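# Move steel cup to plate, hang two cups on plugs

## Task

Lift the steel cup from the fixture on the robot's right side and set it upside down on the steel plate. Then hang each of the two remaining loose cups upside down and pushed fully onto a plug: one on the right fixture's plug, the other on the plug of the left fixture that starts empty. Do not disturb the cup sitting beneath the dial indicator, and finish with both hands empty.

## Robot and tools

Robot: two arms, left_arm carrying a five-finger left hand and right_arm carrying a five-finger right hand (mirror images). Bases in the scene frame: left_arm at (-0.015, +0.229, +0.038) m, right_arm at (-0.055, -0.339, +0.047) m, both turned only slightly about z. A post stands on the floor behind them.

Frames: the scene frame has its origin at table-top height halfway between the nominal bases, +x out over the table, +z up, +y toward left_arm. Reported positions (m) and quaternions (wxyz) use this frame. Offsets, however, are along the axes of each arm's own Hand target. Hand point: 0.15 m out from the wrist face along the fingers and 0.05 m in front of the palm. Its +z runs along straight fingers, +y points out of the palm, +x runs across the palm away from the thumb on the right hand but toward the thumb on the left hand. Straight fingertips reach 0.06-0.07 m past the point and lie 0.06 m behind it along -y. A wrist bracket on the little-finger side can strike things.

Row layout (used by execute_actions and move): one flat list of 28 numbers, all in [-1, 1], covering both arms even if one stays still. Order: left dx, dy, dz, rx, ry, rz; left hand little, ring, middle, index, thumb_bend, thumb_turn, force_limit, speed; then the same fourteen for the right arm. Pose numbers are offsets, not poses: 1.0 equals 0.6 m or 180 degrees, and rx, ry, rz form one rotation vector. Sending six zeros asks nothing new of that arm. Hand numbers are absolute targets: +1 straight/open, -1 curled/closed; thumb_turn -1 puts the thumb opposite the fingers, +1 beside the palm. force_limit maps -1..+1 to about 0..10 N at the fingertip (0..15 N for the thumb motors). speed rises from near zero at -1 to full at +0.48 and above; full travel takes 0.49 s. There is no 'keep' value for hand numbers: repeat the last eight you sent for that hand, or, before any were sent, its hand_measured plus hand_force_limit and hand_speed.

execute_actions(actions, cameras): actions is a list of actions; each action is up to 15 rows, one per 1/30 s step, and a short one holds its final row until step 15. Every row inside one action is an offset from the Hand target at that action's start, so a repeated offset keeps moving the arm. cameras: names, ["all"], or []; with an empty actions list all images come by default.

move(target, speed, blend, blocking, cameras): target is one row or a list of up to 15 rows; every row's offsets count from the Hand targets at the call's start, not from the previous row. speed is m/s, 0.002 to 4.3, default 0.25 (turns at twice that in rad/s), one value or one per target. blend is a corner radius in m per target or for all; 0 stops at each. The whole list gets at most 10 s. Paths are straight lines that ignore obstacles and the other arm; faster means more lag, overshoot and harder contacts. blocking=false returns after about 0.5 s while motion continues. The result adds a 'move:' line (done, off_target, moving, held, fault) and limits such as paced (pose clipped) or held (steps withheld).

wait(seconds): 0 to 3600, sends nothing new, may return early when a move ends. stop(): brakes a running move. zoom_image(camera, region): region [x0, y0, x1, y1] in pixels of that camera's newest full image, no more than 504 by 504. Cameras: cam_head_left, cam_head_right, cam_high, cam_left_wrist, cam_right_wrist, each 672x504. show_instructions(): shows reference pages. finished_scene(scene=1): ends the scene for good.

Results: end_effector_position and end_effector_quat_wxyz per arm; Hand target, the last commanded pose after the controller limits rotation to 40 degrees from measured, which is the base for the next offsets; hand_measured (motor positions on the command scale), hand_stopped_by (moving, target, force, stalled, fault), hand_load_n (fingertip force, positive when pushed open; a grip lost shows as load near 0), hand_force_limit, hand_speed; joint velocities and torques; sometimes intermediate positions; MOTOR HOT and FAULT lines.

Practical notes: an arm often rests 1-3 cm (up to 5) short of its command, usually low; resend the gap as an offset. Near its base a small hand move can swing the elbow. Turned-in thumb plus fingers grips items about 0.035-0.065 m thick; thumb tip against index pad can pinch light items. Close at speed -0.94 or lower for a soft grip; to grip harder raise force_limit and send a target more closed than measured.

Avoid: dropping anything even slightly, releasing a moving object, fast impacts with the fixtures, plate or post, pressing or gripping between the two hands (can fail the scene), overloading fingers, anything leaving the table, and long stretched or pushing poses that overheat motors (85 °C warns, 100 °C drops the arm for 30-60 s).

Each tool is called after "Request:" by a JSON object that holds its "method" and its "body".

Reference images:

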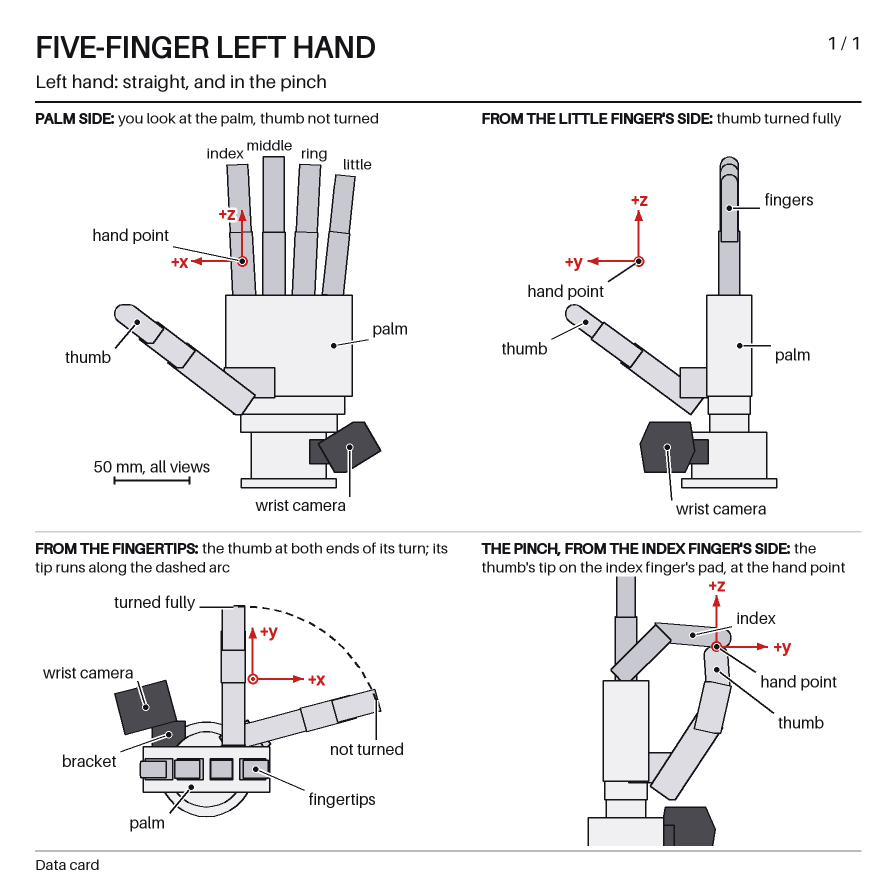

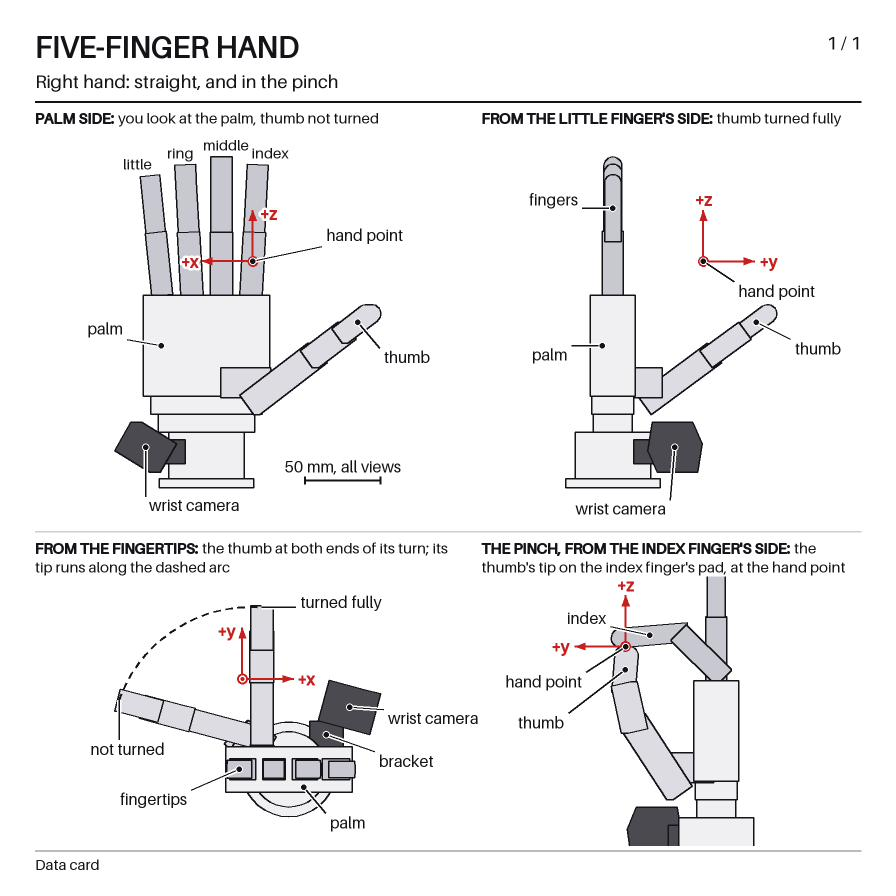

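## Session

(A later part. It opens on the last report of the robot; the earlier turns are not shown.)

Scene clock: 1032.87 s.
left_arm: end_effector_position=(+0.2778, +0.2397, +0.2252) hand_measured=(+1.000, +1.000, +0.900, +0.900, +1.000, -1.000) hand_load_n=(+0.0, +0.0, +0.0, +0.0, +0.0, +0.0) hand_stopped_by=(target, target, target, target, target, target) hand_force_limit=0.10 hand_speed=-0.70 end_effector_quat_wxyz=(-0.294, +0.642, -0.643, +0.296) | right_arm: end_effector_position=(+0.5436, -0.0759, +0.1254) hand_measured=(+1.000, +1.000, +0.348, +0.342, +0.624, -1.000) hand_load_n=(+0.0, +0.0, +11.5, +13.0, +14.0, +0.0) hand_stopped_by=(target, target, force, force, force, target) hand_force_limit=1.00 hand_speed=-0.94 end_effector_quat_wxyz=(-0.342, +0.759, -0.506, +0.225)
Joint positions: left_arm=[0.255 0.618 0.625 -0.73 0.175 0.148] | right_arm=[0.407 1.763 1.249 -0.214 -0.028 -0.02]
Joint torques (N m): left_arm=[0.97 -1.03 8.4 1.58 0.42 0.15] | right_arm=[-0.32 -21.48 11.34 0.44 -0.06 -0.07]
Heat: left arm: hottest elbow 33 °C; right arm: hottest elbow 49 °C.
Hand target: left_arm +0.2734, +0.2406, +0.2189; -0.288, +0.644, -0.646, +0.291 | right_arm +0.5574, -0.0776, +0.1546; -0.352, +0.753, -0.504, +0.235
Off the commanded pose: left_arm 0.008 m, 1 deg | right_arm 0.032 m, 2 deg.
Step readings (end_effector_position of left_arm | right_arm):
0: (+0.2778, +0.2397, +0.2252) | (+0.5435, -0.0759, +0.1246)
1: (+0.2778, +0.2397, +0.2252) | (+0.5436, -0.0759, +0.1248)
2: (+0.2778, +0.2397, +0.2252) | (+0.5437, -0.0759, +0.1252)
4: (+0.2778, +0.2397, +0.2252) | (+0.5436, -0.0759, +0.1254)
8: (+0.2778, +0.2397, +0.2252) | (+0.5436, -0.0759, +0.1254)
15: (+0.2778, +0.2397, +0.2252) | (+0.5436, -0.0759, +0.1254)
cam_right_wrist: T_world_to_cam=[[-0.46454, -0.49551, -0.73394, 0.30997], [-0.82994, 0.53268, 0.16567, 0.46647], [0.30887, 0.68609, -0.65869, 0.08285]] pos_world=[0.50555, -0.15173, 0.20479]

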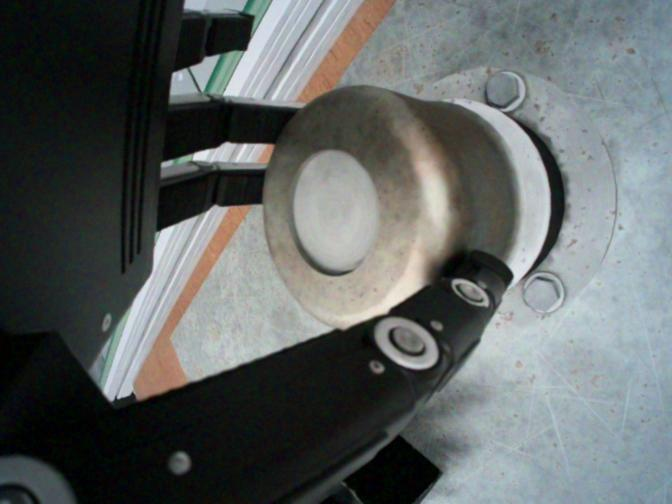

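Request:
{"method": "execute_actions", "body": {"actions": [[[0,0,0,0,0,0,1,1,0.9,0.9,1,-1,0.1,-0.7,0,-0.0086,0.0102,0,0,0,1,1,-0.2,-0.2,0.3,-1,1.0,-0.94]]]}}

Request:
{"method": "execute_actions", "body": {"actions": [[[0,0,0,0,0,0,1,1,0.9,0.9,1,-1,0.1,-0.7,0,-0.0128,-0.0107,0,0,0,1,1,-0.2,-0.2,0.3,-1,1.0,-0.94]]], "cameras": ["cam_right_wrist"]}}

Scene clock: 1035.60 s.
left_arm: end_effector_position=(+0.2778, +0.2397, +0.2252) hand_measured=(+1.000, +1.000, +0.900, +0.900, +1.000, -1.000) hand_load_n=(+0.0, +0.0, +0.0, +0.0, +0.0, +0.0) hand_stopped_by=(target, target, target, target, target, target) hand_force_limit=0.10 hand_speed=-0.70 end_effector_quat_wxyz=(-0.294, +0.642, -0.643, +0.296) | right_arm: end_effector_position=(+0.5444, -0.0756, +0.1273) hand_measured=(+1.000, +1.000, +0.348, +0.342, +0.624, -1.000) hand_load_n=(+0.0, +0.0, +10.0, +12.0, +14.5, +1.0) hand_stopped_by=(target, target, force, force, force, target) hand_force_limit=1.00 hand_speed=-0.94 end_effector_quat_wxyz=(-0.339, +0.760, -0.507, +0.223)
Joint positions: left_arm=[0.255 0.618 0.625 -0.73 0.175 0.148] | right_arm=[0.407 1.765 1.262 -0.233 -0.028 -0.02]
Joint torques (N m): left_arm=[1.67 -1.61 8.03 1.66 0.33 0.17] | right_arm=[-0.21 -20.25 12.19 0.79 -0.04 -0.07]
Heat: left arm: hottest elbow 33 °C; right arm: hottest elbow 49 °C.
Hand target: left_arm +0.2734, +0.2406, +0.2189; -0.288, +0.644, -0.646, +0.291 | right_arm +0.5648, -0.0745, +0.1547; -0.352, +0.753, -0.504, +0.235
Off the commanded pose: left_arm 0.008 m, 1 deg | right_arm 0.034 m, 2 deg.
Step readings (end_effector_position of left_arm | right_arm):
0: (+0.2778, +0.2397, +0.2252) | (+0.5436, -0.0759, +0.1254)
1: (+0.2778, +0.2397, +0.2252) | (+0.5439, -0.0758, +0.1257)
2: (+0.2778, +0.2397, +0.2252) | (+0.5442, -0.0757, +0.1259)
4: (+0.2778, +0.2397, +0.2252) | (+0.5443, -0.0757, +0.1266)
8: (+0.2778, +0.2397, +0.2252) | (+0.5444, -0.0756, +0.1273)
15: (+0.2778, +0.2397, +0.2252) | (+0.5444, -0.0756, +0.1273)

Scene clock: 1036.30 s.
left_arm: end_effector_position=(+0.2778, +0.2397, +0.2252) hand_measured=(+1.000, +1.000, +0.900, +0.900, +1.000, -1.000) hand_load_n=(-0.5, +0.0, +0.0, +0.0, +0.0, +0.0) hand_stopped_by=(target, target, target, target, target, target) hand_force_limit=0.10 hand_speed=-0.70 end_effector_quat_wxyz=(-0.294, +0.642, -0.643, +0.296) | right_arm: end_effector_position=(+0.5445, -0.0756, +0.1281) hand_measured=(+1.000, +1.000, +0.348, +0.342, +0.624, -1.000) hand_load_n=(+0.0, -0.5, +11.0, +13.0, +14.0, +0.5) hand_stopped_by=(target, target, force, force, force, target) hand_force_limit=1.00 hand_speed=-0.94 end_effector_quat_wxyz=(-0.335, +0.762, -0.509, +0.220)
Joint positions: left_arm=[0.255 0.618 0.625 -0.73 0.175 0.148] | right_arm=[0.407 1.767 1.273 -0.251 -0.028 -0.02]
Joint torques (N m): left_arm=[0.73 -1.14 8.17 1.58 0.37 0.14] | right_arm=[-0.32 -21.6 12.37 0.57 -0.05 -0.06]
Heat: left arm: hottest elbow 33 °C; right arm: hottest elbow 49 °C.
Hand target: left_arm +0.2734, +0.2406, +0.2189; -0.288, +0.644, -0.646, +0.291 | right_arm +0.5648, -0.0745, +0.1645; -0.352, +0.753, -0.504, +0.235
Off the commanded pose: left_arm 0.008 m, 1 deg | right_arm 0.042 m, 3 deg.
Step readings (end_effector_position of left_arm | right_arm):
0: (+0.2778, +0.2397, +0.2252) | (+0.5444, -0.0756, +0.1273)
1: (+0.2778, +0.2397, +0.2252) | (+0.5442, -0.0757, +0.1274)
2: (+0.2778, +0.2397, +0.2252) | (+0.5444, -0.0756, +0.1280)
4: (+0.2778, +0.2397, +0.2252) | (+0.5443, -0.0756, +0.1281)
8: (+0.2778, +0.2397, +0.2252) | (+0.5443, -0.0756, +0.1279)
15: (+0.2778, +0.2397, +0.2252) | (+0.5445, -0.0756, +0.1281)
cam_right_wrist: T_world_to_cam=[[-0.477, -0.5003, -0.72261, 0.3175], [-0.82703, 0.53378, 0.17636, 0.46379], [0.29748, 0.68175, -0.66838, 0.09124]] pos_world=[0.50787, -0.15092, 0.20862]

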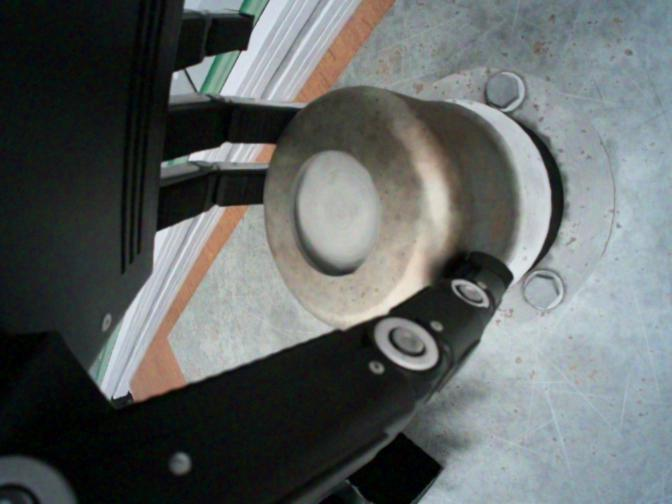

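Request:
{"method": "execute_actions", "body": {"actions": [[[0,0,0,0,0,0,1,1,0.9,0.9,1,-1,0.1,-0.7,0,-0.0128,-0.0107,0,0,0,1,1,-0.2,-0.2,0.3,-1,1.0,-0.94]]]}}

Request:
{"method": "execute_actions", "body": {"actions": [[[0,0,0,0,0,0,1,1,0.9,0.9,1,-1,0.1,-0.7,0,-0.0128,-0.0107,0,0,0,1,1,-0.2,-0.2,0.3,-1,1.0,-0.94]]], "cameras": ["cam_right_wrist"]}}

Scene clock: 1038.77 s.
left_arm: end_effector_position=(+0.2778, +0.2397, +0.2252) hand_measured=(+1.000, +1.000, +0.900, +0.900, +1.000, -1.000) hand_load_n=(+0.0, +0.5, +0.0, +0.0, +0.0, +0.0) hand_stopped_by=(target, target, target, target, target, target) hand_force_limit=0.10 hand_speed=-0.70 end_effector_quat_wxyz=(-0.294, +0.642, -0.643, +0.296) | right_arm: end_effector_position=(+0.5444, -0.0756, +0.1308) hand_measured=(+1.000, +1.000, +0.348, +0.342, +0.624, -1.000) hand_load_n=(+0.0, +0.0, +12.0, +13.0, +14.0, +0.5) hand_stopped_by=(target, target, force, force, force, target) hand_force_limit=1.00 hand_speed=-0.94 end_effector_quat_wxyz=(-0.331, +0.764, -0.510, +0.218)
Joint positions: left_arm=[0.255 0.618 0.625 -0.73 0.175 0.148] | right_arm=[0.407 1.767 1.285 -0.274 -0.028 -0.02]
Joint torques (N m): left_arm=[0.67 -1.03 8.16 1.65 0.39 0.13] | right_arm=[-0.32 -22.53 12.44 0.5 -0.04 -0.07]
Heat: left arm: hottest elbow 33 °C; right arm: hottest elbow 49 °C.
Hand target: left_arm +0.2734, +0.2406, +0.2189; -0.288, +0.644, -0.646, +0.291 | right_arm +0.5647, -0.0746, +0.1744; -0.352, +0.753, -0.504, +0.235
Off the commanded pose: left_arm 0.008 m, 1 deg | right_arm 0.048 m, 3 deg.
Step readings (end_effector_position of left_arm | right_arm):
0: (+0.2778, +0.2397, +0.2252) | (+0.5445, -0.0756, +0.1281)
1: (+0.2778, +0.2397, +0.2252) | (+0.5444, -0.0756, +0.1282)
2: (+0.2778, +0.2397, +0.2252) | (+0.5444, -0.0756, +0.1290)
4: (+0.2778, +0.2397, +0.2252) | (+0.5446, -0.0755, +0.1304)
8: (+0.2778, +0.2397, +0.2252) | (+0.5444, -0.0756, +0.1308)
15: (+0.2778, +0.2397, +0.2252) | (+0.5444, -0.0756, +0.1308)

Scene clock: 1039.63 s.
left_arm: end_effector_position=(+0.2778, +0.2397, +0.2252) hand_measured=(+1.000, +1.000, +0.900, +0.900, +1.000, -1.000) hand_load_n=(+0.0, +0.0, +0.0, +0.0, +0.0, +0.0) hand_stopped_by=(target, target, target, target, target, target) hand_force_limit=0.10 hand_speed=-0.70 end_effector_quat_wxyz=(-0.294, +0.642, -0.643, +0.296) | right_arm: end_effector_position=(+0.5492, -0.0738, +0.1609) hand_measured=(+1.000, +1.000, +0.348, +0.340, +0.620, -1.000) hand_load_n=(+0.0, +0.0, +0.5, +0.0, +0.0, +0.0) hand_stopped_by=(target, target, force, force, force, target) hand_force_limit=1.00 hand_speed=-0.94 end_effector_quat_wxyz=(-0.341, +0.759, -0.507, +0.225)
Joint positions: left_arm=[0.255 0.618 0.625 -0.73 0.175 0.148] | right_arm=[0.407 1.736 1.318 -0.312 -0.028 -0.02]
Joint torques (N m): left_arm=[1.03 -1.79 8.12 1.61 0.37 0.14] | right_arm=[-0.32 -20.13 11.6 0.98 -0.04 -0.06]
Heat: left arm: hottest elbow 33 °C; right arm: hottest elbow 49 °C.
Hand target: left_arm +0.2734, +0.2406, +0.2189; -0.288, +0.644, -0.646, +0.291 | right_arm +0.5647, -0.0746, +0.1846; -0.352, +0.753, -0.504, +0.235
Off the commanded pose: left_arm 0.008 m, 1 deg | right_arm 0.028 m, 2 deg.
Step readings (end_effector_position of left_arm | right_arm):
0: (+0.2778, +0.2397, +0.2252) | (+0.5444, -0.0756, +0.1308)
1: (+0.2778, +0.2397, +0.2252) | (+0.5444, -0.0756, +0.1310)
2: (+0.2778, +0.2397, +0.2252) | (+0.5445, -0.0756, +0.1319)
4: (+0.2778, +0.2397, +0.2252) | (+0.5448, -0.0755, +0.1336)
8: (+0.2778, +0.2397, +0.2252) | (+0.5449, -0.0754, +0.1353)
15: (+0.2778, +0.2397, +0.2252) | (+0.5479, -0.0743, +0.1498)
cam_right_wrist: T_world_to_cam=[[-0.46661, -0.49635, -0.73206, 0.34044], [-0.82949, 0.53284, 0.16743, 0.46356], [0.30696, 0.68536, -0.66035, 0.10432]] pos_world=[0.51135, -0.14952, 0.2405]

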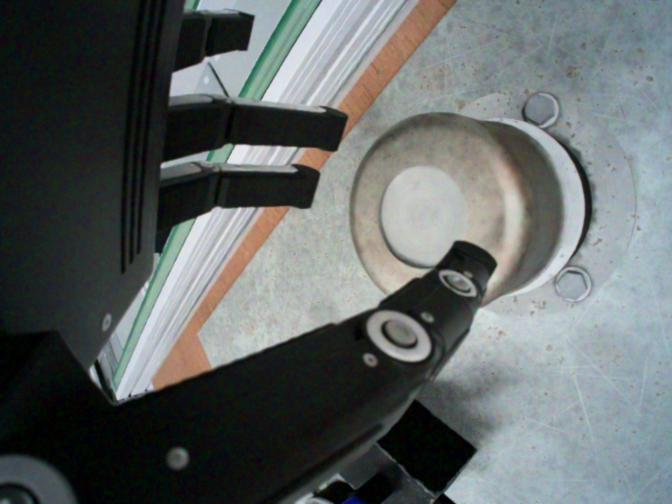

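Request:
{"method": "move", "body": {"target": [[0,0,0,0,0,0,1,1,0.9,0.9,1,-1,0.1,-0.7,0,0.0257,-0.0306,0,0,0,1,1,0.6,0.6,1,-1,-0.6,-0.6],[0,0,0,0,0,0,1,1,0.9,0.9,1,-1,0.1,-0.7,0,0.1196,0.0483,0,0,0,1,1,0.6,0.6,1,-1,-0.6,-0.6]], "speed": [0.03,0.05], "cameras": ["cam_right_wrist"]}}

Scene clock: 1079.50 s.
left_arm: end_effector_position=(+0.2778, +0.2397, +0.2252) hand_measured=(+1.000, +1.000, +0.900, +0.900, +1.000, -1.000) hand_load_n=(+0.0, +0.0, +0.0, +0.0, +0.0, +0.0) hand_stopped_by=(target, target, target, target, target, target) hand_force_limit=0.10 hand_speed=-0.70 end_effector_quat_wxyz=(-0.294, +0.642, -0.643, +0.296) | right_arm: end_effector_position=(+0.5385, -0.0782, +0.1224) hand_measured=(+1.000, +1.000, +0.600, +0.600, +1.000, -1.000) hand_load_n=(-0.5, +0.0, +0.0, +0.0, +0.0, +0.0) hand_stopped_by=(target, target, target, target, target, target) hand_force_limit=-0.60 hand_speed=-0.60 end_effector_quat_wxyz=(-0.354, +0.753, -0.503, +0.234)
Joint positions: left_arm=[0.255 0.618 0.625 -0.73 0.175 0.148] | right_arm=[0.406 1.745 1.199 -0.149 -0.029 -0.02]
Joint torques (N m): left_arm=[1.32 -1.49 8.06 1.65 0.36 0.12] | right_arm=[-0.26 -17.55 7.65 2.41 -0.06 -0.08]
Heat: left arm: hottest elbow 33 °C; right arm: hottest elbow 51 °C.
Hand target: left_arm +0.2734, +0.2406, +0.2189; -0.288, +0.644, -0.646, +0.291 | right_arm +0.5427, -0.0837, +0.1109; -0.352, +0.753, -0.504, +0.235
Off the commanded pose: left_arm 0.008 m, 1 deg | right_arm 0.013 m, 0 deg.
move: off_target (right_arm)
cam_right_wrist: T_world_to_cam=[[-0.44216, -0.48652, -0.75352, 0.29536], [-0.8347, 0.53068, 0.14716, 0.46859], [0.32827, 0.69403, -0.64075, 0.07201]] pos_world=[0.4981, -0.15494, 0.19974]

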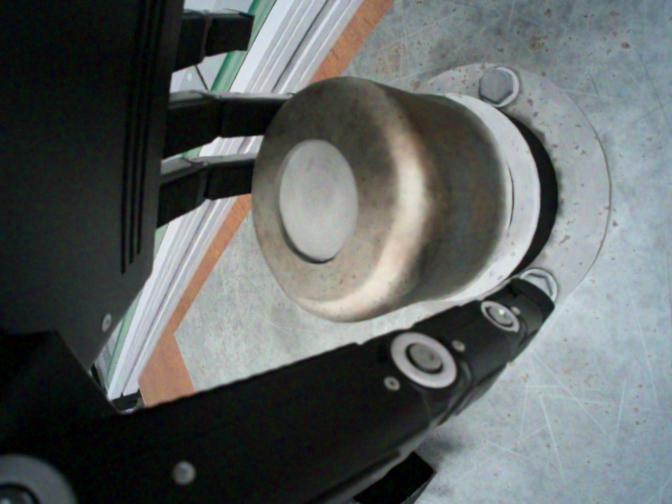

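Request:
{"method": "move", "body": {"target": [0,0,0,0,0,0,1,1,0.9,0.9,1,-1,0.1,-0.7,0,-0.1020,-0.0857,0,0,0,1,1,0.6,0.6,1,-1,-0.6,-0.6], "speed": 0.03, "blocking": false}}

Request:
{"method": "wait", "body": {"seconds": 0.2}}

Request:
{"method": "wait", "body": {"seconds": 0.2}}

Request:
{"method": "wait", "body": {"seconds": 0.2}}

Request:
{"method": "wait", "body": {"seconds": 0.2}}

Request:
{"method": "wait", "body": {"seconds": 0.2}}

Request:
{"method": "wait", "body": {"seconds": 0.2}}

Request:
{"method": "wait", "body": {"seconds": 0.2}}

Request:
{"method": "wait", "body": {"seconds": 5}}

Scene clock: 1083.07 s.
left_arm: end_effector_position=(+0.2778, +0.2397, +0.2252) hand_measured=(+1.000, +1.000, +0.900, +0.900, +1.000, -1.000) hand_load_n=(+0.0, +0.0, +0.0, +0.0, +0.0, +0.0) hand_stopped_by=(target, target, target, target, target, target) hand_force_limit=0.10 hand_speed=-0.70 end_effector_quat_wxyz=(-0.294, +0.642, -0.643, +0.296) | right_arm: end_effector_position=(+0.5385, -0.0782, +0.1224) hand_measured=(+1.000, +1.000, +0.600, +0.600, +1.000, -1.000) hand_load_n=(+0.0, +0.0, +0.0, +0.0, +0.0, +0.0) hand_stopped_by=(target, target, target, target, target, target) hand_force_limit=-0.60 hand_speed=-0.60 end_effector_quat_wxyz=(-0.354, +0.753, -0.503, +0.234)
Joint positions: left_arm=[0.255 0.618 0.625 -0.73 0.175 0.148] | right_arm=[0.406 1.745 1.199 -0.149 -0.029 -0.02]
Joint torques (N m): left_arm=[0.62 -1.44 8.23 1.65 0.36 0.13] | right_arm=[-0.38 -19.25 8.84 1.14 -0.07 -0.08]
Heat: left arm: hottest elbow 33 °C; right arm: hottest elbow 50 °C.
Hand target: left_arm +0.2734, +0.2406, +0.2189; -0.288, +0.644, -0.646, +0.291 | right_arm +0.5427, -0.0838, +0.1256; -0.352, +0.753, -0.504, +0.235
Off the commanded pose: left_arm 0.008 m, 1 deg | right_arm 0.069 m, 0 deg.
move: running

Scene clock: 1083.27 s.
left_arm: end_effector_position=(+0.2778, +0.2397, +0.2252) hand_measured=(+1.000, +1.000, +0.900, +0.900, +1.000, -1.000) hand_load_n=(+0.0, +0.0, +0.0, +0.0, +0.0, +0.0) hand_stopped_by=(target, target, target, target, target, target) hand_force_limit=0.10 hand_speed=-0.70 end_effector_quat_wxyz=(-0.294, +0.642, -0.643, +0.296) | right_arm: end_effector_position=(+0.5371, -0.0787, +0.1213) hand_measured=(+1.000, +1.000, +0.600, +0.600, +1.000, -1.000) hand_load_n=(+0.0, +0.0, +0.0, +0.0, +0.0, +0.0) hand_stopped_by=(target, target, target, target, target, target) hand_force_limit=-0.60 hand_speed=-0.60 end_effector_quat_wxyz=(-0.351, +0.755, -0.503, +0.232)
Joint positions: left_arm=[0.255 0.618 0.625 -0.73 0.175 0.148] | right_arm=[0.406 1.745 1.199 -0.156 -0.029 -0.02]
Joint velocities: left_arm=[within noise] | right_arm=[0.005 -0.015 -0.002 -0.061 -0.007 -0.022]
Joint torques (N m): left_arm=[1.32 -1.44 8.09 1.68 0.38 0.13] | right_arm=[-0.32 -20.01 9.29 0.98 -0.06 -0.07]
Heat: left arm: hottest elbow 33 °C; right arm: hottest elbow 50 °C.
Hand target: left_arm +0.2734, +0.2406, +0.2189; -0.288, +0.644, -0.646, +0.291 | right_arm +0.5427, -0.0838, +0.1316; -0.352, +0.753, -0.504, +0.235
Off the commanded pose: left_arm 0.008 m, 1 deg | right_arm 0.070 m, 0 deg.
earlier move: running
wait: 0.20 s; no rest

Scene clock: 1083.47 s.
left_arm: end_effector_position=(+0.2778, +0.2397, +0.2252) hand_measured=(+1.000, +1.000, +0.900, +0.900, +1.000, -1.000) hand_load_n=(+0.0, +0.0, +0.0, +0.0, +0.0, +0.0) hand_stopped_by=(target, target, target, target, target, target) hand_force_limit=0.10 hand_speed=-0.70 end_effector_quat_wxyz=(-0.294, +0.642, -0.643, +0.296) | right_arm: end_effector_position=(+0.5343, -0.0797, +0.1191) hand_measured=(+1.000, +1.000, +0.600, +0.600, +1.000, -1.000) hand_load_n=(+0.0, +0.0, +0.0, +0.0, +0.0, +0.5) hand_stopped_by=(target, target, target, target, target, target) hand_force_limit=-0.60 hand_speed=-0.60 end_effector_quat_wxyz=(-0.347, +0.757, -0.505, +0.228)
Joint positions: left_arm=[0.255 0.618 0.625 -0.73 0.175 0.148] | right_arm=[0.406 1.745 1.199 -0.17 -0.029 -0.02]
Joint velocities: left_arm=[within noise] | right_arm=[-0.005 -0.005 0.017 -0.085 0.066 -0.037]
Joint torques (N m): left_arm=[1.44 -2.26 8.16 1.66 0.36 0.11] | right_arm=[-0.32 -20.89 9.74 0.98 -0.05 -0.07]
Heat: left arm: hottest elbow 33 °C; right arm: hottest elbow 50 °C.
Hand target: left_arm +0.2734, +0.2406, +0.2189; -0.288, +0.644, -0.646, +0.291 | right_arm +0.5427, -0.0838, +0.1375; -0.352, +0.753, -0.504, +0.235
Off the commanded pose: left_arm 0.008 m, 1 deg | right_arm 0.072 m, 1 deg.
earlier move: running
wait: 0.20 s; no rest

Scene clock: 1083.67 s.
left_arm: end_effector_position=(+0.2778, +0.2397, +0.2252) hand_measured=(+1.000, +1.000, +0.900, +0.900, +1.000, -1.000) hand_load_n=(+0.0, +0.0, +0.0, +0.0, +0.0, +0.0) hand_stopped_by=(target, target, target, target, target, target) hand_force_limit=0.10 hand_speed=-0.70 end_effector_quat_wxyz=(-0.294, +0.642, -0.643, +0.296) | right_arm: end_effector_position=(+0.5330, -0.0802, +0.1207) hand_measured=(+1.000, +1.000, +0.600, +0.600, +1.000, -1.000) hand_load_n=(+0.0, +0.0, +1.5, +0.5, +0.0, +0.0) hand_stopped_by=(target, target, target, target, target, target) hand_force_limit=-0.60 hand_speed=-0.60 end_effector_quat_wxyz=(-0.345, +0.757, -0.505, +0.227)
Joint positions: left_arm=[0.255 0.618 0.625 -0.73 0.175 0.148] | right_arm=[0.406 1.74 1.199 -0.177 -0.029 -0.02]
Joint velocities: left_arm=[within noise] | right_arm=[-0.015 -0.034 -0.007 -0.051 0.007 0.037]
Joint torques (N m): left_arm=[1.38 -2.14 8.17 1.63 0.4 0.13] | right_arm=[-0.32 -21.42 10.25 0.69 -0.05 -0.08]
Heat: left arm: hottest elbow 33 °C; right arm: hottest elbow 50 °C.
Hand target: left_arm +0.2734, +0.2406, +0.2189; -0.288, +0.644, -0.646, +0.291 | right_arm +0.5426, -0.0836, +0.1434; -0.352, +0.753, -0.504, +0.235
Off the commanded pose: left_arm 0.008 m, 1 deg | right_arm 0.071 m, 1 deg.
earlier move: running
wait: 0.20 s; no rest

Scene clock: 1083.87 s.
left_arm: end_effector_position=(+0.2778, +0.2397, +0.2252) hand_measured=(+1.000, +1.000, +0.900, +0.900, +1.000, -1.000) hand_load_n=(+0.0, +0.0, +0.0, +0.0, +0.0, +0.0) hand_stopped_by=(target, target, target, target, target, target) hand_force_limit=0.10 hand_speed=-0.70 end_effector_quat_wxyz=(-0.294, +0.642, -0.643, +0.296) | right_arm: end_effector_position=(+0.5314, -0.0811, +0.1258) hand_measured=(+1.000, +1.000, +0.600, +0.600, +1.000, -1.000) hand_load_n=(+0.0, +0.0, +1.0, +1.0, +0.0, +0.0) hand_stopped_by=(target, target, target, target, target, target) hand_force_limit=-0.60 hand_speed=-0.60 end_effector_quat_wxyz=(-0.345, +0.757, -0.506, +0.227)
Joint positions: left_arm=[0.255 0.618 0.625 -0.73 0.175 0.148] | right_arm=[0.405 1.73 1.2 -0.189 -0.029 -0.02]
Joint velocities: left_arm=[within noise] | right_arm=[0.005 -0.054 0.042 -0.11 -0.007 0.007]
Joint torques (N m): left_arm=[0.62 -1.44 8.17 1.58 0.36 0.11] | right_arm=[-0.32 -20.78 10.58 0.62 -0.05 -0.08]
Heat: left arm: hottest elbow 33 °C; right arm: hottest elbow 50 °C.
Hand target: left_arm +0.2734, +0.2406, +0.2189; -0.288, +0.644, -0.646, +0.291 | right_arm +0.5427, -0.0837, +0.1494; -0.352, +0.753, -0.504, +0.235
Off the commanded pose: left_arm 0.008 m, 1 deg | right_arm 0.066 m, 1 deg.
earlier move: running
wait: 0.20 s; no rest

Scene clock: 1084.07 s.
left_arm: end_effector_position=(+0.2778, +0.2397, +0.2252) hand_measured=(+1.000, +1.000, +0.900, +0.900, +1.000, -1.000) hand_load_n=(+0.0, -0.5, +0.0, +0.0, +0.0, +0.0) hand_stopped_by=(target, target, target, target, target, target) hand_force_limit=0.10 hand_speed=-0.70 end_effector_quat_wxyz=(-0.294, +0.642, -0.643, +0.296) | right_arm: end_effector_position=(+0.5304, -0.0815, +0.1302) hand_measured=(+1.000, +1.000, +0.600, +0.600, +1.000, -1.000) hand_load_n=(+0.0, +0.0, +1.0, +1.0, +0.0, +0.0) hand_stopped_by=(target, target, target, target, target, target) hand_force_limit=-0.60 hand_speed=-0.60 end_effector_quat_wxyz=(-0.344, +0.758, -0.506, +0.226)
Joint positions: left_arm=[0.255 0.618 0.625 -0.73 0.175 0.148] | right_arm=[0.405 1.722 1.205 -0.206 -0.029 -0.02]
Joint velocities: left_arm=[within noise] | right_arm=[0.005 -0.034 0.032 -0.11 -0.037 0.037]
Joint torques (N m): left_arm=[1.67 -1.38 8.29 1.61 0.39 0.15] | right_arm=[-0.38 -20.42 10.85 0.7 -0.06 -0.07]
Heat: left arm: hottest elbow 33 °C; right arm: hottest elbow 50 °C.
Hand target: left_arm +0.2734, +0.2406, +0.2189; -0.288, +0.644, -0.646, +0.291 | right_arm +0.5427, -0.0837, +0.1553; -0.352, +0.753, -0.504, +0.235
Off the commanded pose: left_arm 0.008 m, 1 deg | right_arm 0.062 m, 2 deg.
earlier move: running
wait: 0.20 s; no rest

Scene clock: 1084.27 s.
left_arm: end_effector_position=(+0.2778, +0.2397, +0.2252) hand_measured=(+1.000, +1.000, +0.900, +0.900, +1.000, -1.000) hand_load_n=(+0.0, +0.0, +0.0, +0.0, +0.0, +0.0) hand_stopped_by=(target, target, target, target, target, target) hand_force_limit=0.10 hand_speed=-0.70 end_effector_quat_wxyz=(-0.294, +0.642, -0.643, +0.296) | right_arm: end_effector_position=(+0.5295, -0.0818, +0.1342) hand_measured=(+1.000, +1.000, +0.600, +0.600, +1.000, -1.000) hand_load_n=(+0.0, -0.5, +1.0, +1.0, +0.0, +0.0) hand_stopped_by=(target, target, target, target, target, target) hand_force_limit=-0.60 hand_speed=-0.60 end_effector_quat_wxyz=(-0.342, +0.759, -0.507, +0.225)
Joint positions: left_arm=[0.255 0.618 0.625 -0.73 0.175 0.148] | right_arm=[0.405 1.716 1.211 -0.222 -0.029 -0.02]
Joint velocities: left_arm=[within noise] | right_arm=[-0.005 -0.034 0.022 -0.085 0.007 -0.007]
Joint torques (N m): left_arm=[0.15 -1.44 8.18 1.55 0.4 0.18] | right_arm=[-0.26 -20.66 11.18 0.83 -0.05 -0.07]
Heat: left arm: hottest elbow 33 °C; right arm: hottest elbow 50 °C.
Hand target: left_arm +0.2734, +0.2406, +0.2189; -0.288, +0.644, -0.646, +0.291 | right_arm +0.5427, -0.0837, +0.1613; -0.352, +0.753, -0.504, +0.235
Off the commanded pose: left_arm 0.008 m, 1 deg | right_arm 0.058 m, 2 deg.
earlier move: running
wait: 0.20 s; no rest

Scene clock: 1084.47 s.
left_arm: end_effector_position=(+0.2778, +0.2397, +0.2252) hand_measured=(+1.000, +1.000, +0.900, +0.900, +1.000, -1.000) hand_load_n=(+0.0, +0.0, +0.0, +0.0, +0.0, +0.0) hand_stopped_by=(target, target, target, target, target, target) hand_force_limit=0.10 hand_speed=-0.70 end_effector_quat_wxyz=(-0.294, +0.642, -0.643, +0.296) | right_arm: end_effector_position=(+0.5285, -0.0822, +0.1384) hand_measured=(+1.000, +1.000, +0.600, +0.600, +1.000, -1.000) hand_load_n=(+0.0, +0.0, +0.5, +1.0, +0.0, +0.0) hand_stopped_by=(target, target, target, target, target, target) hand_force_limit=-0.60 hand_speed=-0.60 end_effector_quat_wxyz=(-0.341, +0.759, -0.507, +0.224)
Joint positions: left_arm=[0.255 0.618 0.625 -0.73 0.175 0.148] | right_arm=[0.405 1.71 1.217 -0.238 -0.029 -0.02]
Joint velocities: left_arm=[within noise] | right_arm=[0.005 -0.063 0.017 -0.105 -0.037 -0.081]
Joint torques (N m): left_arm=[1.14 -1.85 8.17 1.4 0.36 0.15] | right_arm=[-0.32 -20.72 11.28 0.9 -0.05 -0.09]
Heat: left arm: hottest elbow 33 °C; right arm: hottest elbow 50 °C.
Hand target: left_arm +0.2734, +0.2406, +0.2189; -0.288, +0.644, -0.646, +0.291 | right_arm +0.5427, -0.0837, +0.1673; -0.352, +0.753, -0.504, +0.235
Off the commanded pose: left_arm 0.008 m, 1 deg | right_arm 0.054 m, 2 deg.
earlier move: running
wait: 0.20 s; no rest

Scene clock: 1085.60 s.
left_arm: end_effector_position=(+0.2778, +0.2397, +0.2252) hand_measured=(+1.000, +1.000, +0.900, +0.900, +1.000, -1.000) hand_load_n=(+0.0, +0.0, +0.0, +0.0, +0.0, +0.0) hand_stopped_by=(target, target, target, target, target, target) hand_force_limit=0.10 hand_speed=-0.70 end_effector_quat_wxyz=(-0.294, +0.642, -0.643, +0.296) | right_arm: end_effector_position=(+0.5255, -0.0833, +0.1605) hand_measured=(+1.000, +1.000, +0.600, +0.600, +1.000, -1.000) hand_load_n=(+0.0, +0.0, +0.0, +0.0, +0.0, +0.0) hand_stopped_by=(target, target, target, target, target, target) hand_force_limit=-0.60 hand_speed=-0.60 end_effector_quat_wxyz=(-0.336, +0.761, -0.509, +0.221)
Joint positions: left_arm=[0.255 0.618 0.625 -0.73 0.175 0.148] | right_arm=[0.405 1.68 1.247 -0.31 -0.029 -0.02]
Joint torques (N m): left_arm=[0.91 -1.44 8.21 1.5 0.38 0.18] | right_arm=[-0.32 -19.84 11.9 1.03 -0.06 -0.08]
Heat: left arm: hottest elbow 33 °C; right arm: hottest elbow 50 °C.
Hand target: left_arm +0.2734, +0.2406, +0.2189; -0.288, +0.644, -0.646, +0.291 | right_arm +0.5427, -0.0837, +0.1909; -0.352, +0.753, -0.504, +0.235
Off the commanded pose: left_arm 0.008 m, 1 deg | right_arm 0.035 m, 3 deg.
earlier move: off_target (right_arm)
wait: 1.13 of 5 s (the move ended)

Request:
{"method": "move", "body": {"target": [[0,0,0,0,0,0,1,1,0.9,0.9,1,-1,0.1,-0.7,0.0038,0.1040,0.0948,0,0,0,1,1,0.6,0.6,1,-1,-0.6,-0.6],[0,0,0,0,0,0,1,1,0.9,0.9,1,-1,0.1,-0.7,-0.0015,0.0321,0.0728,0,0,0,1,1,0.6,0.6,1,-1,-0.6,-0.6]], "speed": [0.05,0.03], "cameras": ["cam_right_wrist"]}}

Scene clock: 1164.33 s.
left_arm: end_effector_position=(+0.2778, +0.2397, +0.2252) hand_measured=(+1.000, +1.000, +0.900, +0.900, +1.000, -1.000) hand_load_n=(+0.0, +0.0, +0.0, +0.0, +0.0, +0.0) hand_stopped_by=(target, target, target, target, target, target) hand_force_limit=0.10 hand_speed=-0.70 end_effector_quat_wxyz=(-0.294, +0.642, -0.643, +0.296) | right_arm: end_effector_position=(+0.5455, -0.0775, +0.1296) hand_measured=(+1.000, +1.000, +0.600, +0.600, +1.000, -1.000) hand_load_n=(+0.0, +0.0, +0.0, +0.0, +0.0, +0.0) hand_stopped_by=(target, target, target, target, target, target) hand_force_limit=-0.60 hand_speed=-0.60 end_effector_quat_wxyz=(-0.343, +0.758, -0.507, +0.225)
Joint positions: left_arm=[0.255 0.618 0.625 -0.73 0.175 0.148] | right_arm=[0.402 1.759 1.256 -0.221 -0.032 -0.02]
Joint torques (N m): left_arm=[1.03 -1.2 8.4 1.57 0.41 0.16] | right_arm=[0.26 -19.37 11.55 0.95 0.12 -0.05]
Heat: left arm: hottest elbow 33 °C; right arm: hottest elbow 49 °C.
Hand target: left_arm +0.2734, +0.2406, +0.2189; -0.288, +0.644, -0.646, +0.291 | right_arm +0.5617, -0.0748, +0.1479; -0.352, +0.753, -0.504, +0.235
Off the commanded pose: left_arm 0.008 m, 1 deg | right_arm 0.025 m, 2 deg.
move: off_target (right_arm)
cam_right_wrist: T_world_to_cam=[[-0.4639, -0.49217, -0.73659, 0.31341], [-0.82948, 0.53326, 0.16609, 0.46801], [0.31105, 0.68804, -0.65563, 0.08475]] pos_world=[0.50724, -0.15363, 0.20869]

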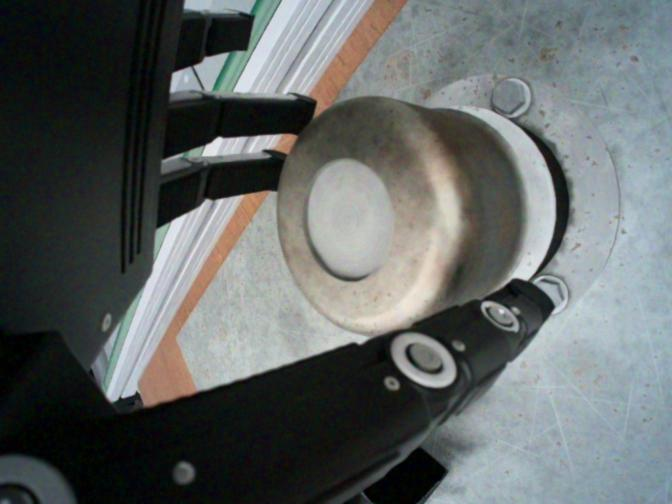

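Request:
{"method": "move", "body": {"target": [[0,0,0,0,0,0,1,1,0.9,0.9,1,-1,0.1,-0.7,0.0053,0.0755,0.0252,0,0,0,1,1,0.6,0.6,1,-1,-0.6,-0.6],[0,0,0,0,0,0,1,1,0.9,0.9,1,-1,0.1,-0.7,-0.0006,0.0099,0.0063,0,0,0,1,1,0.6,0.6,1,-1,-0.6,-0.6]], "speed": [0.05,0.02], "cameras": ["cam_right_wrist"]}}

Scene clock: 1171.97 s.
left_arm: end_effector_position=(+0.2778, +0.2397, +0.2252) hand_measured=(+1.000, +1.000, +0.900, +0.900, +1.000, -1.000) hand_load_n=(+0.0, +0.0, +0.0, +0.0, +0.0, +0.0) hand_stopped_by=(target, target, target, target, target, target) hand_force_limit=0.10 hand_speed=-0.70 end_effector_quat_wxyz=(-0.294, +0.642, -0.643, +0.296) | right_arm: end_effector_position=(+0.5446, -0.0779, +0.1255) hand_measured=(+1.000, +1.000, +0.600, +0.600, +1.000, -1.000) hand_load_n=(+0.0, +0.0, +0.0, +0.0, +0.0, +0.0) hand_stopped_by=(target, target, target, target, target, target) hand_force_limit=-0.60 hand_speed=-0.60 end_effector_quat_wxyz=(-0.345, +0.757, -0.507, +0.226)
Joint positions: left_arm=[0.255 0.618 0.625 -0.73 0.175 0.148] | right_arm=[0.402 1.761 1.244 -0.203 -0.032 -0.02]
Joint torques (N m): left_arm=[0.79 -2.37 8.21 1.55 0.38 0.11] | right_arm=[0.38 -18.96 11.49 1.05 0.13 -0.05]
Heat: left arm: hottest elbow 33 °C; right arm: hottest elbow 49 °C.
Hand target: left_arm +0.2734, +0.2406, +0.2189; -0.288, +0.644, -0.646, +0.291 | right_arm +0.5608, -0.0748, +0.1410; -0.352, +0.753, -0.504, +0.235
Off the commanded pose: left_arm 0.008 m, 1 deg | right_arm 0.023 m, 1 deg.
move: off_target (right_arm)
cam_right_wrist: T_world_to_cam=[[-0.461, -0.49109, -0.73913, 0.30863], [-0.83013, 0.53304, 0.16359, 0.46876], [0.31365, 0.68898, -0.65339, 0.08088]] pos_world=[0.50604, -0.15403, 0.20428]

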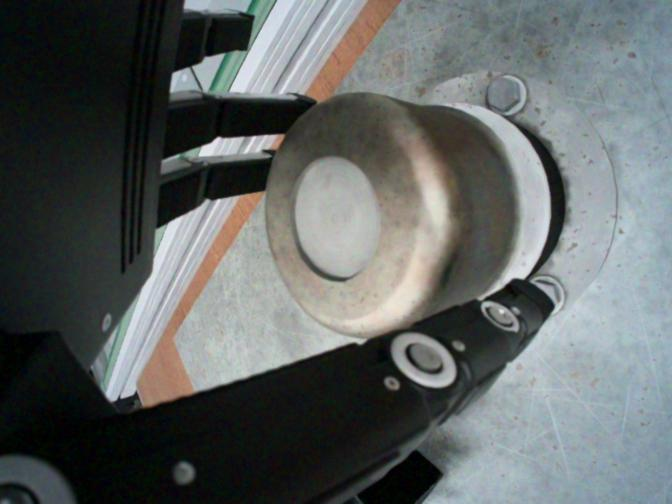

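Request:
{"method": "execute_actions", "body": {"actions": [[[0,0,0,0,0,0,1,1,0.9,0.9,1,-1,0.1,-0.7,0,0,0,0,0,0,1,1,0.0,0.0,0.5,-1,-0.6,-0.92]],[[0,0,0,0,0,0,1,1,0.9,0.9,1,-1,0.1,-0.7,0,0,0,0,0,0,1,1,0.0,0.0,0.5,-1,-0.6,-0.92]],[[0,0,0,0,0,0,1,1,0.9,0.9,1,-1,0.1,-0.7,0,0,0,0,0,0,1,1,0.0,0.0,0.5,-1,-0.6,-0.92]]]}}

Request:
{"method": "wait", "body": {"seconds": 2, "cameras": ["cam_right_wrist"]}}

Scene clock: 1176.97 s.
left_arm: end_effector_position=(+0.2778, +0.2397, +0.2252) hand_measured=(+1.000, +1.000, +0.900, +0.900, +1.000, -1.000) hand_load_n=(+0.0, +0.0, +0.0, +0.0, +0.0, +0.0) hand_stopped_by=(target, target, target, target, target, target) hand_force_limit=0.10 hand_speed=-0.70 end_effector_quat_wxyz=(-0.294, +0.642, -0.643, +0.296) | right_arm: end_effector_position=(+0.5458, -0.0776, +0.1271) hand_measured=(+1.000, +1.000, +0.354, +0.376, +0.714, -1.000) hand_load_n=(+0.0, +0.0, +2.0, +0.0, +3.0, +0.5) hand_stopped_by=(target, target, force, force, force, target) hand_force_limit=-0.60 hand_speed=-0.92 end_effector_quat_wxyz=(-0.346, +0.757, -0.506, +0.227)
Joint positions: left_arm=[0.255 0.618 0.625 -0.73 0.175 0.148] | right_arm=[0.402 1.761 1.248 -0.205 -0.032 -0.02]
Joint torques (N m): left_arm=[1.2 -1.44 8.21 1.59 0.33 0.15] | right_arm=[0.15 -18.84 11.26 1.07 0.12 -0.06]
Heat: left arm: hottest elbow 33 °C; right arm: hottest elbow 49 °C.
Hand target: left_arm +0.2734, +0.2406, +0.2189; -0.288, +0.644, -0.646, +0.291 | right_arm +0.5609, -0.0748, +0.1410; -0.352, +0.753, -0.504, +0.235
Off the commanded pose: left_arm 0.008 m, 1 deg | right_arm 0.021 m, 1 deg.
Step readings (end_effector_position of left_arm | right_arm):
0: (+0.2778, +0.2397, +0.2252) | (+0.5446, -0.0779, +0.1255)
1: (+0.2778, +0.2397, +0.2252) | (+0.5446, -0.0779, +0.1255)
2: (+0.2778, +0.2397, +0.2252) | (+0.5446, -0.0779, +0.1255)
4: (+0.2778, +0.2397, +0.2252) | (+0.5446, -0.0779, +0.1255)
8: (+0.2778, +0.2397, +0.2252) | (+0.5446, -0.0779, +0.1255)
15: (+0.2778, +0.2397, +0.2252) | (+0.5446, -0.0779, +0.1255)
16: (+0.2778, +0.2397, +0.2252) | (+0.5446, -0.0779, +0.1255)
17: (+0.2778, +0.2397, +0.2252) | (+0.5446, -0.0779, +0.1255)
19: (+0.2778, +0.2397, +0.2252) | (+0.5446, -0.0779, +0.1255)
23: (+0.2778, +0.2397, +0.2252) | (+0.5446, -0.0779, +0.1255)
30: (+0.2778, +0.2397, +0.2252) | (+0.5446, -0.0779, +0.1255)
31: (+0.2778, +0.2397, +0.2252) | (+0.5446, -0.0779, +0.1255)
32: (+0.2778, +0.2397, +0.2252) | (+0.5446, -0.0779, +0.1255)
34: (+0.2778, +0.2397, +0.2252) | (+0.5453, -0.0777, +0.1262)
38: (+0.2778, +0.2397, +0.2252) | (+0.5463, -0.0774, +0.1275)
45: (+0.2778, +0.2397, +0.2252) | (+0.5463, -0.0774, +0.1275)

Scene clock: 1178.97 s.
left_arm: end_effector_position=(+0.2778, +0.2397, +0.2252) hand_measured=(+1.000, +1.000, +0.900, +0.900, +1.000, -1.000) hand_load_n=(+0.0, +0.0, +0.0, +0.0, +0.0, +0.0) hand_stopped_by=(target, target, target, target, target, target) hand_force_limit=0.10 hand_speed=-0.70 end_effector_quat_wxyz=(-0.294, +0.642, -0.643, +0.296) | right_arm: end_effector_position=(+0.5458, -0.0776, +0.1271) hand_measured=(+1.000, +1.000, +0.354, +0.376, +0.714, -1.000) hand_load_n=(+0.0, +0.0, +2.0, +0.0, +3.0, +0.0) hand_stopped_by=(target, target, force, force, force, target) hand_force_limit=-0.60 hand_speed=-0.92 end_effector_quat_wxyz=(-0.346, +0.757, -0.506, +0.227)
Joint positions: left_arm=[0.255 0.618 0.625 -0.73 0.175 0.148] | right_arm=[0.402 1.761 1.248 -0.205 -0.032 -0.02]
Joint torques (N m): left_arm=[1.2 -1.55 8.06 1.69 0.36 0.16] | right_arm=[0.26 -18.9 11.25 1.07 0.12 -0.05]
Heat: left arm: hottest elbow 33 °C; right arm: hottest elbow 48 °C.
Hand target: left_arm +0.2734, +0.2406, +0.2189; -0.288, +0.644, -0.646, +0.291 | right_arm +0.5609, -0.0748, +0.1410; -0.352, +0.753, -0.504, +0.235
Off the commanded pose: left_arm 0.008 m, 1 deg | right_arm 0.021 m, 1 deg.
wait: 2.00 s; at rest by 0.17 s
cam_right_wrist: T_world_to_cam=[[-0.4598, -0.49064, -0.74017, 0.31009], [-0.83015, 0.53346, 0.16207, 0.46956], [0.31533, 0.68898, -0.65259, 0.08039]] pos_world=[0.50703, -0.15373, 0.20588]

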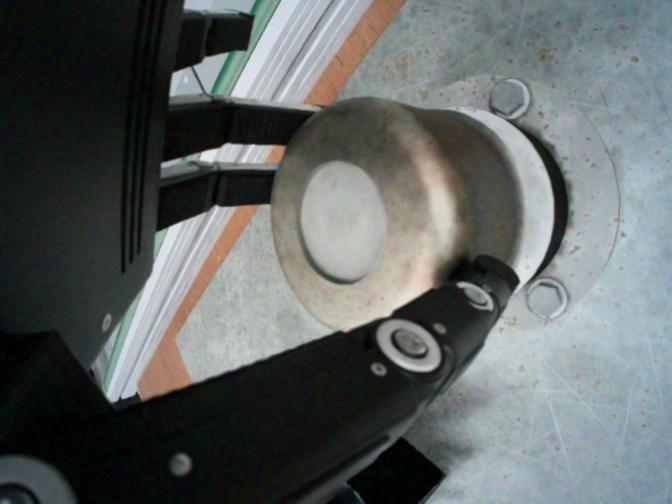

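Request:
{"method": "execute_actions", "body": {"actions": [[[0,0,0,0,0,0,1,1,0.9,0.9,1,-1,0.1,-0.7,0,0,0,0,0,0,1,1,-0.1,-0.1,0.4,-1,0.0,-0.92]],[[0,0,0,0,0,0,1,1,0.9,0.9,1,-1,0.1,-0.7,0,0,0,0,0,0,1,1,-0.1,-0.1,0.4,-1,0.0,-0.92]],[[0,0,0,0,0,0,1,1,0.9,0.9,1,-1,0.1,-0.7,0,0,0,0,0,0,1,1,-0.15,-0.15,0.35,-1,0.5,-0.94]],[[0,0,0,0,0,0,1,1,0.9,0.9,1,-1,0.1,-0.7,0,0,0,0,0,0,1,1,-0.15,-0.15,0.35,-1,0.5,-0.94]]]}}

Request:
{"method": "execute_actions", "body": {"actions": [[[0,0,0,0,0,0,1,1,0.9,0.9,1,-1,0.1,-0.7,0,0,0,0,0,0,1,1,-0.15,-0.15,0.3,-1,1.0,-0.94]],[[0,0,0,0,0,0,1,1,0.9,0.9,1,-1,0.1,-0.7,0,0,0,0,0,0,1,1,-0.15,-0.15,0.3,-1,1.0,-0.94]]], "cameras": ["cam_right_wrist"]}}

Scene clock: 1184.77 s.
left_arm: end_effector_position=(+0.2778, +0.2397, +0.2252) hand_measured=(+1.000, +1.000, +0.900, +0.900, +1.000, -1.000) hand_load_n=(+0.0, +0.0, +0.0, +0.0, +0.0, +0.0) hand_stopped_by=(target, target, target, target, target, target) hand_force_limit=0.10 hand_speed=-0.70 end_effector_quat_wxyz=(-0.294, +0.642, -0.643, +0.296) | right_arm: end_effector_position=(+0.5460, -0.0775, +0.1273) hand_measured=(+1.000, +1.000, +0.328, +0.338, +0.674, -1.000) hand_load_n=(+0.0, +0.0, +8.5, +7.5, +11.0, +0.0) hand_stopped_by=(target, target, force, force, force, target) hand_force_limit=0.50 hand_speed=-0.94 end_effector_quat_wxyz=(-0.346, +0.757, -0.506, +0.227)
Joint positions: left_arm=[0.255 0.618 0.625 -0.73 0.175 0.148] | right_arm=[0.402 1.761 1.248 -0.205 -0.032 -0.02]
Joint torques (N m): left_arm=[1.85 -1.79 7.95 1.72 0.37 0.1] | right_arm=[0.32 -18.9 11.18 1.05 0.12 -0.05]
Heat: left arm: hottest elbow 33 °C; right arm: hottest elbow 48 °C.
Hand target: left_arm +0.2734, +0.2406, +0.2189; -0.288, +0.644, -0.646, +0.291 | right_arm +0.5608, -0.0749, +0.1409; -0.352, +0.753, -0.504, +0.235
Off the commanded pose: left_arm 0.008 m, 1 deg | right_arm 0.020 m, 1 deg.
Step readings (end_effector_position of left_arm | right_arm):
0: (+0.2778, +0.2397, +0.2252) | (+0.5458, -0.0776, +0.1271)
1: (+0.2778, +0.2397, +0.2252) | (+0.5458, -0.0776, +0.1271)
2: (+0.2778, +0.2397, +0.2252) | (+0.5458, -0.0776, +0.1271)
4: (+0.2778, +0.2397, +0.2252) | (+0.5458, -0.0776, +0.1271)
8: (+0.2778, +0.2397, +0.2252) | (+0.5460, -0.0775, +0.1273)
15: (+0.2778, +0.2397, +0.2252) | (+0.5460, -0.0775, +0.1273)
16: (+0.2778, +0.2397, +0.2252) | (+0.5460, -0.0775, +0.1273)
17: (+0.2778, +0.2397, +0.2252) | (+0.5460, -0.0775, +0.1273)
19: (+0.2778, +0.2397, +0.2252) | (+0.5460, -0.0775, +0.1273)
23: (+0.2778, +0.2397, +0.2252) | (+0.5460, -0.0775, +0.1273)
30: (+0.2778, +0.2397, +0.2252) | (+0.5460, -0.0775, +0.1273)
31: (+0.2778, +0.2397, +0.2252) | (+0.5460, -0.0775, +0.1273)
32: (+0.2778, +0.2397, +0.2252) | (+0.5460, -0.0775, +0.1273)
34: (+0.2778, +0.2397, +0.2252) | (+0.5460, -0.0775, +0.1273)
38: (+0.2778, +0.2397, +0.2252) | (+0.5460, -0.0775, +0.1273)
45: (+0.2778, +0.2397, +0.2252) | (+0.5460, -0.0775, +0.1273)
46: (+0.2778, +0.2397, +0.2252) | (+0.5460, -0.0775, +0.1273)
47: (+0.2778, +0.2397, +0.2252) | (+0.5460, -0.0775, +0.1273)
49: (+0.2778, +0.2397, +0.2252) | (+0.5460, -0.0775, +0.1273)
53: (+0.2778, +0.2397, +0.2252) | (+0.5460, -0.0775, +0.1273)
60: (+0.2778, +0.2397, +0.2252) | (+0.5460, -0.0775, +0.1273)

Scene clock: 1185.97 s.
left_arm: end_effector_position=(+0.2778, +0.2397, +0.2252) hand_measured=(+1.000, +1.000, +0.900, +0.900, +1.000, -1.000) hand_load_n=(+0.0, +0.0, +0.0, +0.0, +0.0, +0.0) hand_stopped_by=(target, target, target, target, target, target) hand_force_limit=0.10 hand_speed=-0.70 end_effector_quat_wxyz=(-0.294, +0.642, -0.643, +0.296) | right_arm: end_effector_position=(+0.5460, -0.0775, +0.1273) hand_measured=(+1.000, +1.000, +0.328, +0.338, +0.650, -1.000) hand_load_n=(+0.0, +0.0, +9.0, +8.0, +14.5, +1.0) hand_stopped_by=(target, target, force, force, force, target) hand_force_limit=1.00 hand_speed=-0.94 end_effector_quat_wxyz=(-0.346, +0.757, -0.506, +0.227)
Joint positions: left_arm=[0.255 0.618 0.625 -0.73 0.175 0.148] | right_arm=[0.402 1.761 1.248 -0.205 -0.032 -0.02]
Joint torques (N m): left_arm=[0.91 -1.26 8.28 1.61 0.37 0.13] | right_arm=[0.26 -19.02 11.22 1.09 0.11 -0.05]
Heat: left arm: hottest elbow 33 °C; right arm: hottest elbow 48 °C.
Hand target: left_arm +0.2734, +0.2406, +0.2189; -0.288, +0.644, -0.646, +0.291 | right_arm +0.5608, -0.0749, +0.1409; -0.352, +0.753, -0.504, +0.235
Off the commanded pose: left_arm 0.008 m, 1 deg | right_arm 0.020 m, 1 deg.
Step readings (end_effector_position of left_arm | right_arm):
0: (+0.2778, +0.2397, +0.2252) | (+0.5460, -0.0775, +0.1273)
1: (+0.2778, +0.2397, +0.2252) | (+0.5460, -0.0775, +0.1273)
2: (+0.2778, +0.2397, +0.2252) | (+0.5460, -0.0775, +0.1273)
4: (+0.2778, +0.2397, +0.2252) | (+0.5460, -0.0775, +0.1273)
8: (+0.2778, +0.2397, +0.2252) | (+0.5460, -0.0775, +0.1273)
15: (+0.2778, +0.2397, +0.2252) | (+0.5460, -0.0775, +0.1273)
16: (+0.2778, +0.2397, +0.2252) | (+0.5460, -0.0775, +0.1273)
17: (+0.2778, +0.2397, +0.2252) | (+0.5460, -0.0775, +0.1273)
19: (+0.2778, +0.2397, +0.2252) | (+0.5460, -0.0775, +0.1273)
23: (+0.2778, +0.2397, +0.2252) | (+0.5460, -0.0775, +0.1273)
30: (+0.2778, +0.2397, +0.2252) | (+0.5460, -0.0775, +0.1273)
cam_right_wrist: T_world_to_cam=[[-0.45952, -0.49056, -0.7404, 0.31017], [-0.83023, 0.53341, 0.16186, 0.46978], [0.31553, 0.68907, -0.65239, 0.08026]] pos_world=[0.50723, -0.15373, 0.20598]

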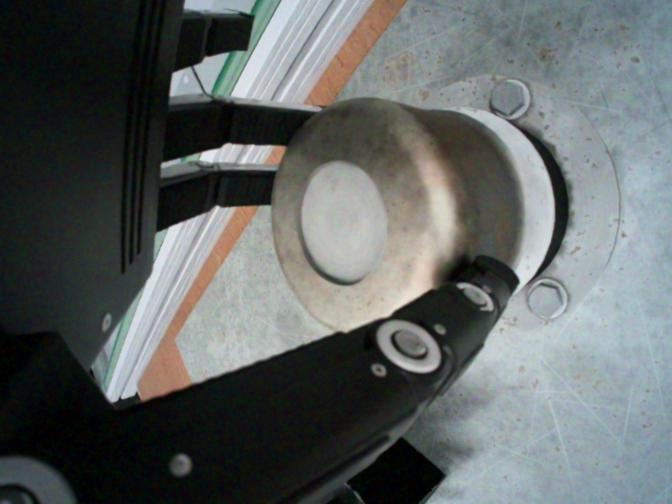

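Request:
{"method": "execute_actions", "body": {"actions": [[[0,0,0,0,0,0,1,1,0.9,0.9,1,-1,0.1,-0.7,0,-0.016,-0.0069,0,0,0,1,1,-0.15,-0.15,0.3,-1,1.0,-0.94]]]}}

Request:
{"method": "execute_actions", "body": {"actions": [[[0,0,0,0,0,0,1,1,0.9,0.9,1,-1,0.1,-0.7,0,-0.016,-0.0069,0,0,0,1,1,-0.15,-0.15,0.3,-1,1.0,-0.94]]], "cameras": ["cam_right_wrist"]}}

Scene clock: 1189.20 s.
left_arm: end_effector_position=(+0.2778, +0.2397, +0.2252) hand_measured=(+1.000, +1.000, +0.900, +0.900, +1.000, -1.000) hand_load_n=(+0.0, +0.0, +0.0, +0.0, -0.5, +0.0) hand_stopped_by=(target, target, target, target, target, target) hand_force_limit=0.10 hand_speed=-0.70 end_effector_quat_wxyz=(-0.294, +0.642, -0.643, +0.296) | right_arm: end_effector_position=(+0.5461, -0.0777, +0.1285) hand_measured=(+1.000, +1.000, +0.328, +0.338, +0.650, -1.000) hand_load_n=(+0.0, +0.0, +10.5, +10.0, +13.5, +0.5) hand_stopped_by=(target, target, force, force, force, target) hand_force_limit=1.00 hand_speed=-0.94 end_effector_quat_wxyz=(-0.342, +0.758, -0.508, +0.225)
Joint positions: left_arm=[0.255 0.618 0.625 -0.73 0.175 0.148] | right_arm=[0.402 1.763 1.259 -0.223 -0.031 -0.02]
Joint torques (N m): left_arm=[2.08 -1.9 8.27 1.54 0.38 0.16] | right_arm=[0.32 -19.66 12.04 0.75 0.09 -0.05]
Heat: left arm: hottest elbow 33 °C; right arm: hottest elbow 47 °C.
Hand target: left_arm +0.2734, +0.2406, +0.2189; -0.288, +0.644, -0.646, +0.291 | right_arm +0.5635, -0.0738, +0.1510; -0.352, +0.753, -0.504, +0.235
Off the commanded pose: left_arm 0.008 m, 1 deg | right_arm 0.029 m, 2 deg.
Step readings (end_effector_position of left_arm | right_arm):
0: (+0.2778, +0.2397, +0.2252) | (+0.5460, -0.0775, +0.1273)
1: (+0.2778, +0.2397, +0.2252) | (+0.5460, -0.0775, +0.1276)
2: (+0.2778, +0.2397, +0.2252) | (+0.5459, -0.0775, +0.1282)
4: (+0.2778, +0.2397, +0.2252) | (+0.5462, -0.0777, +0.1287)
8: (+0.2778, +0.2397, +0.2252) | (+0.5462, -0.0777, +0.1285)
15: (+0.2778, +0.2397, +0.2252) | (+0.5461, -0.0777, +0.1285)

Scene clock: 1189.90 s.
left_arm: end_effector_position=(+0.2778, +0.2397, +0.2252) hand_measured=(+1.000, +1.000, +0.900, +0.900, +1.000, -1.000) hand_load_n=(+0.0, +0.0, +0.0, +0.0, +0.0, +0.0) hand_stopped_by=(target, target, target, target, target, target) hand_force_limit=0.10 hand_speed=-0.70 end_effector_quat_wxyz=(-0.294, +0.642, -0.643, +0.296) | right_arm: end_effector_position=(+0.5467, -0.0776, +0.1299) hand_measured=(+1.000, +1.000, +0.328, +0.338, +0.650, -1.000) hand_load_n=(+0.0, +0.0, +11.0, +10.0, +13.5, +1.0) hand_stopped_by=(target, target, force, force, force, target) hand_force_limit=1.00 hand_speed=-0.94 end_effector_quat_wxyz=(-0.337, +0.760, -0.510, +0.222)
Joint positions: left_arm=[0.255 0.618 0.625 -0.73 0.175 0.148] | right_arm=[0.402 1.767 1.275 -0.249 -0.03 -0.02]
Joint torques (N m): left_arm=[0.5 -1.96 8.38 1.58 0.34 0.14] | right_arm=[0.32 -20.54 12.44 0.69 0.08 -0.05]
Heat: left arm: hottest elbow 33 °C; right arm: hottest elbow 48 °C.
Hand target: left_arm +0.2734, +0.2406, +0.2189; -0.288, +0.644, -0.646, +0.291 | right_arm +0.5664, -0.0726, +0.1612; -0.352, +0.753, -0.504, +0.235
Off the commanded pose: left_arm 0.008 m, 1 deg | right_arm 0.037 m, 3 deg.
Step readings (end_effector_position of left_arm | right_arm):
0: (+0.2778, +0.2397, +0.2252) | (+0.5461, -0.0777, +0.1285)
1: (+0.2778, +0.2397, +0.2252) | (+0.5462, -0.0777, +0.1289)
2: (+0.2778, +0.2397, +0.2252) | (+0.5464, -0.0776, +0.1294)
4: (+0.2778, +0.2397, +0.2252) | (+0.5466, -0.0776, +0.1296)
8: (+0.2778, +0.2397, +0.2252) | (+0.5466, -0.0776, +0.1297)
15: (+0.2778, +0.2397, +0.2252) | (+0.5467, -0.0776, +0.1299)
cam_right_wrist: T_world_to_cam=[[-0.47585, -0.49668, -0.72587, 0.31887], [-0.82599, 0.5359, 0.17479, 0.46611], [0.30218, 0.68273, -0.66526, 0.09023]] pos_world=[0.50946, -0.15302, 0.21001]

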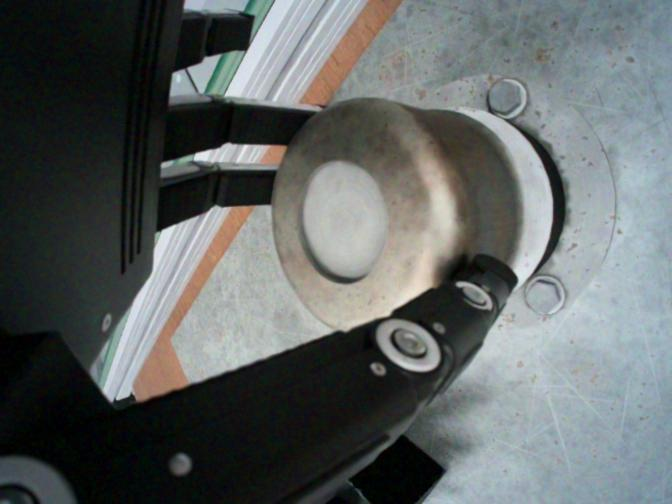

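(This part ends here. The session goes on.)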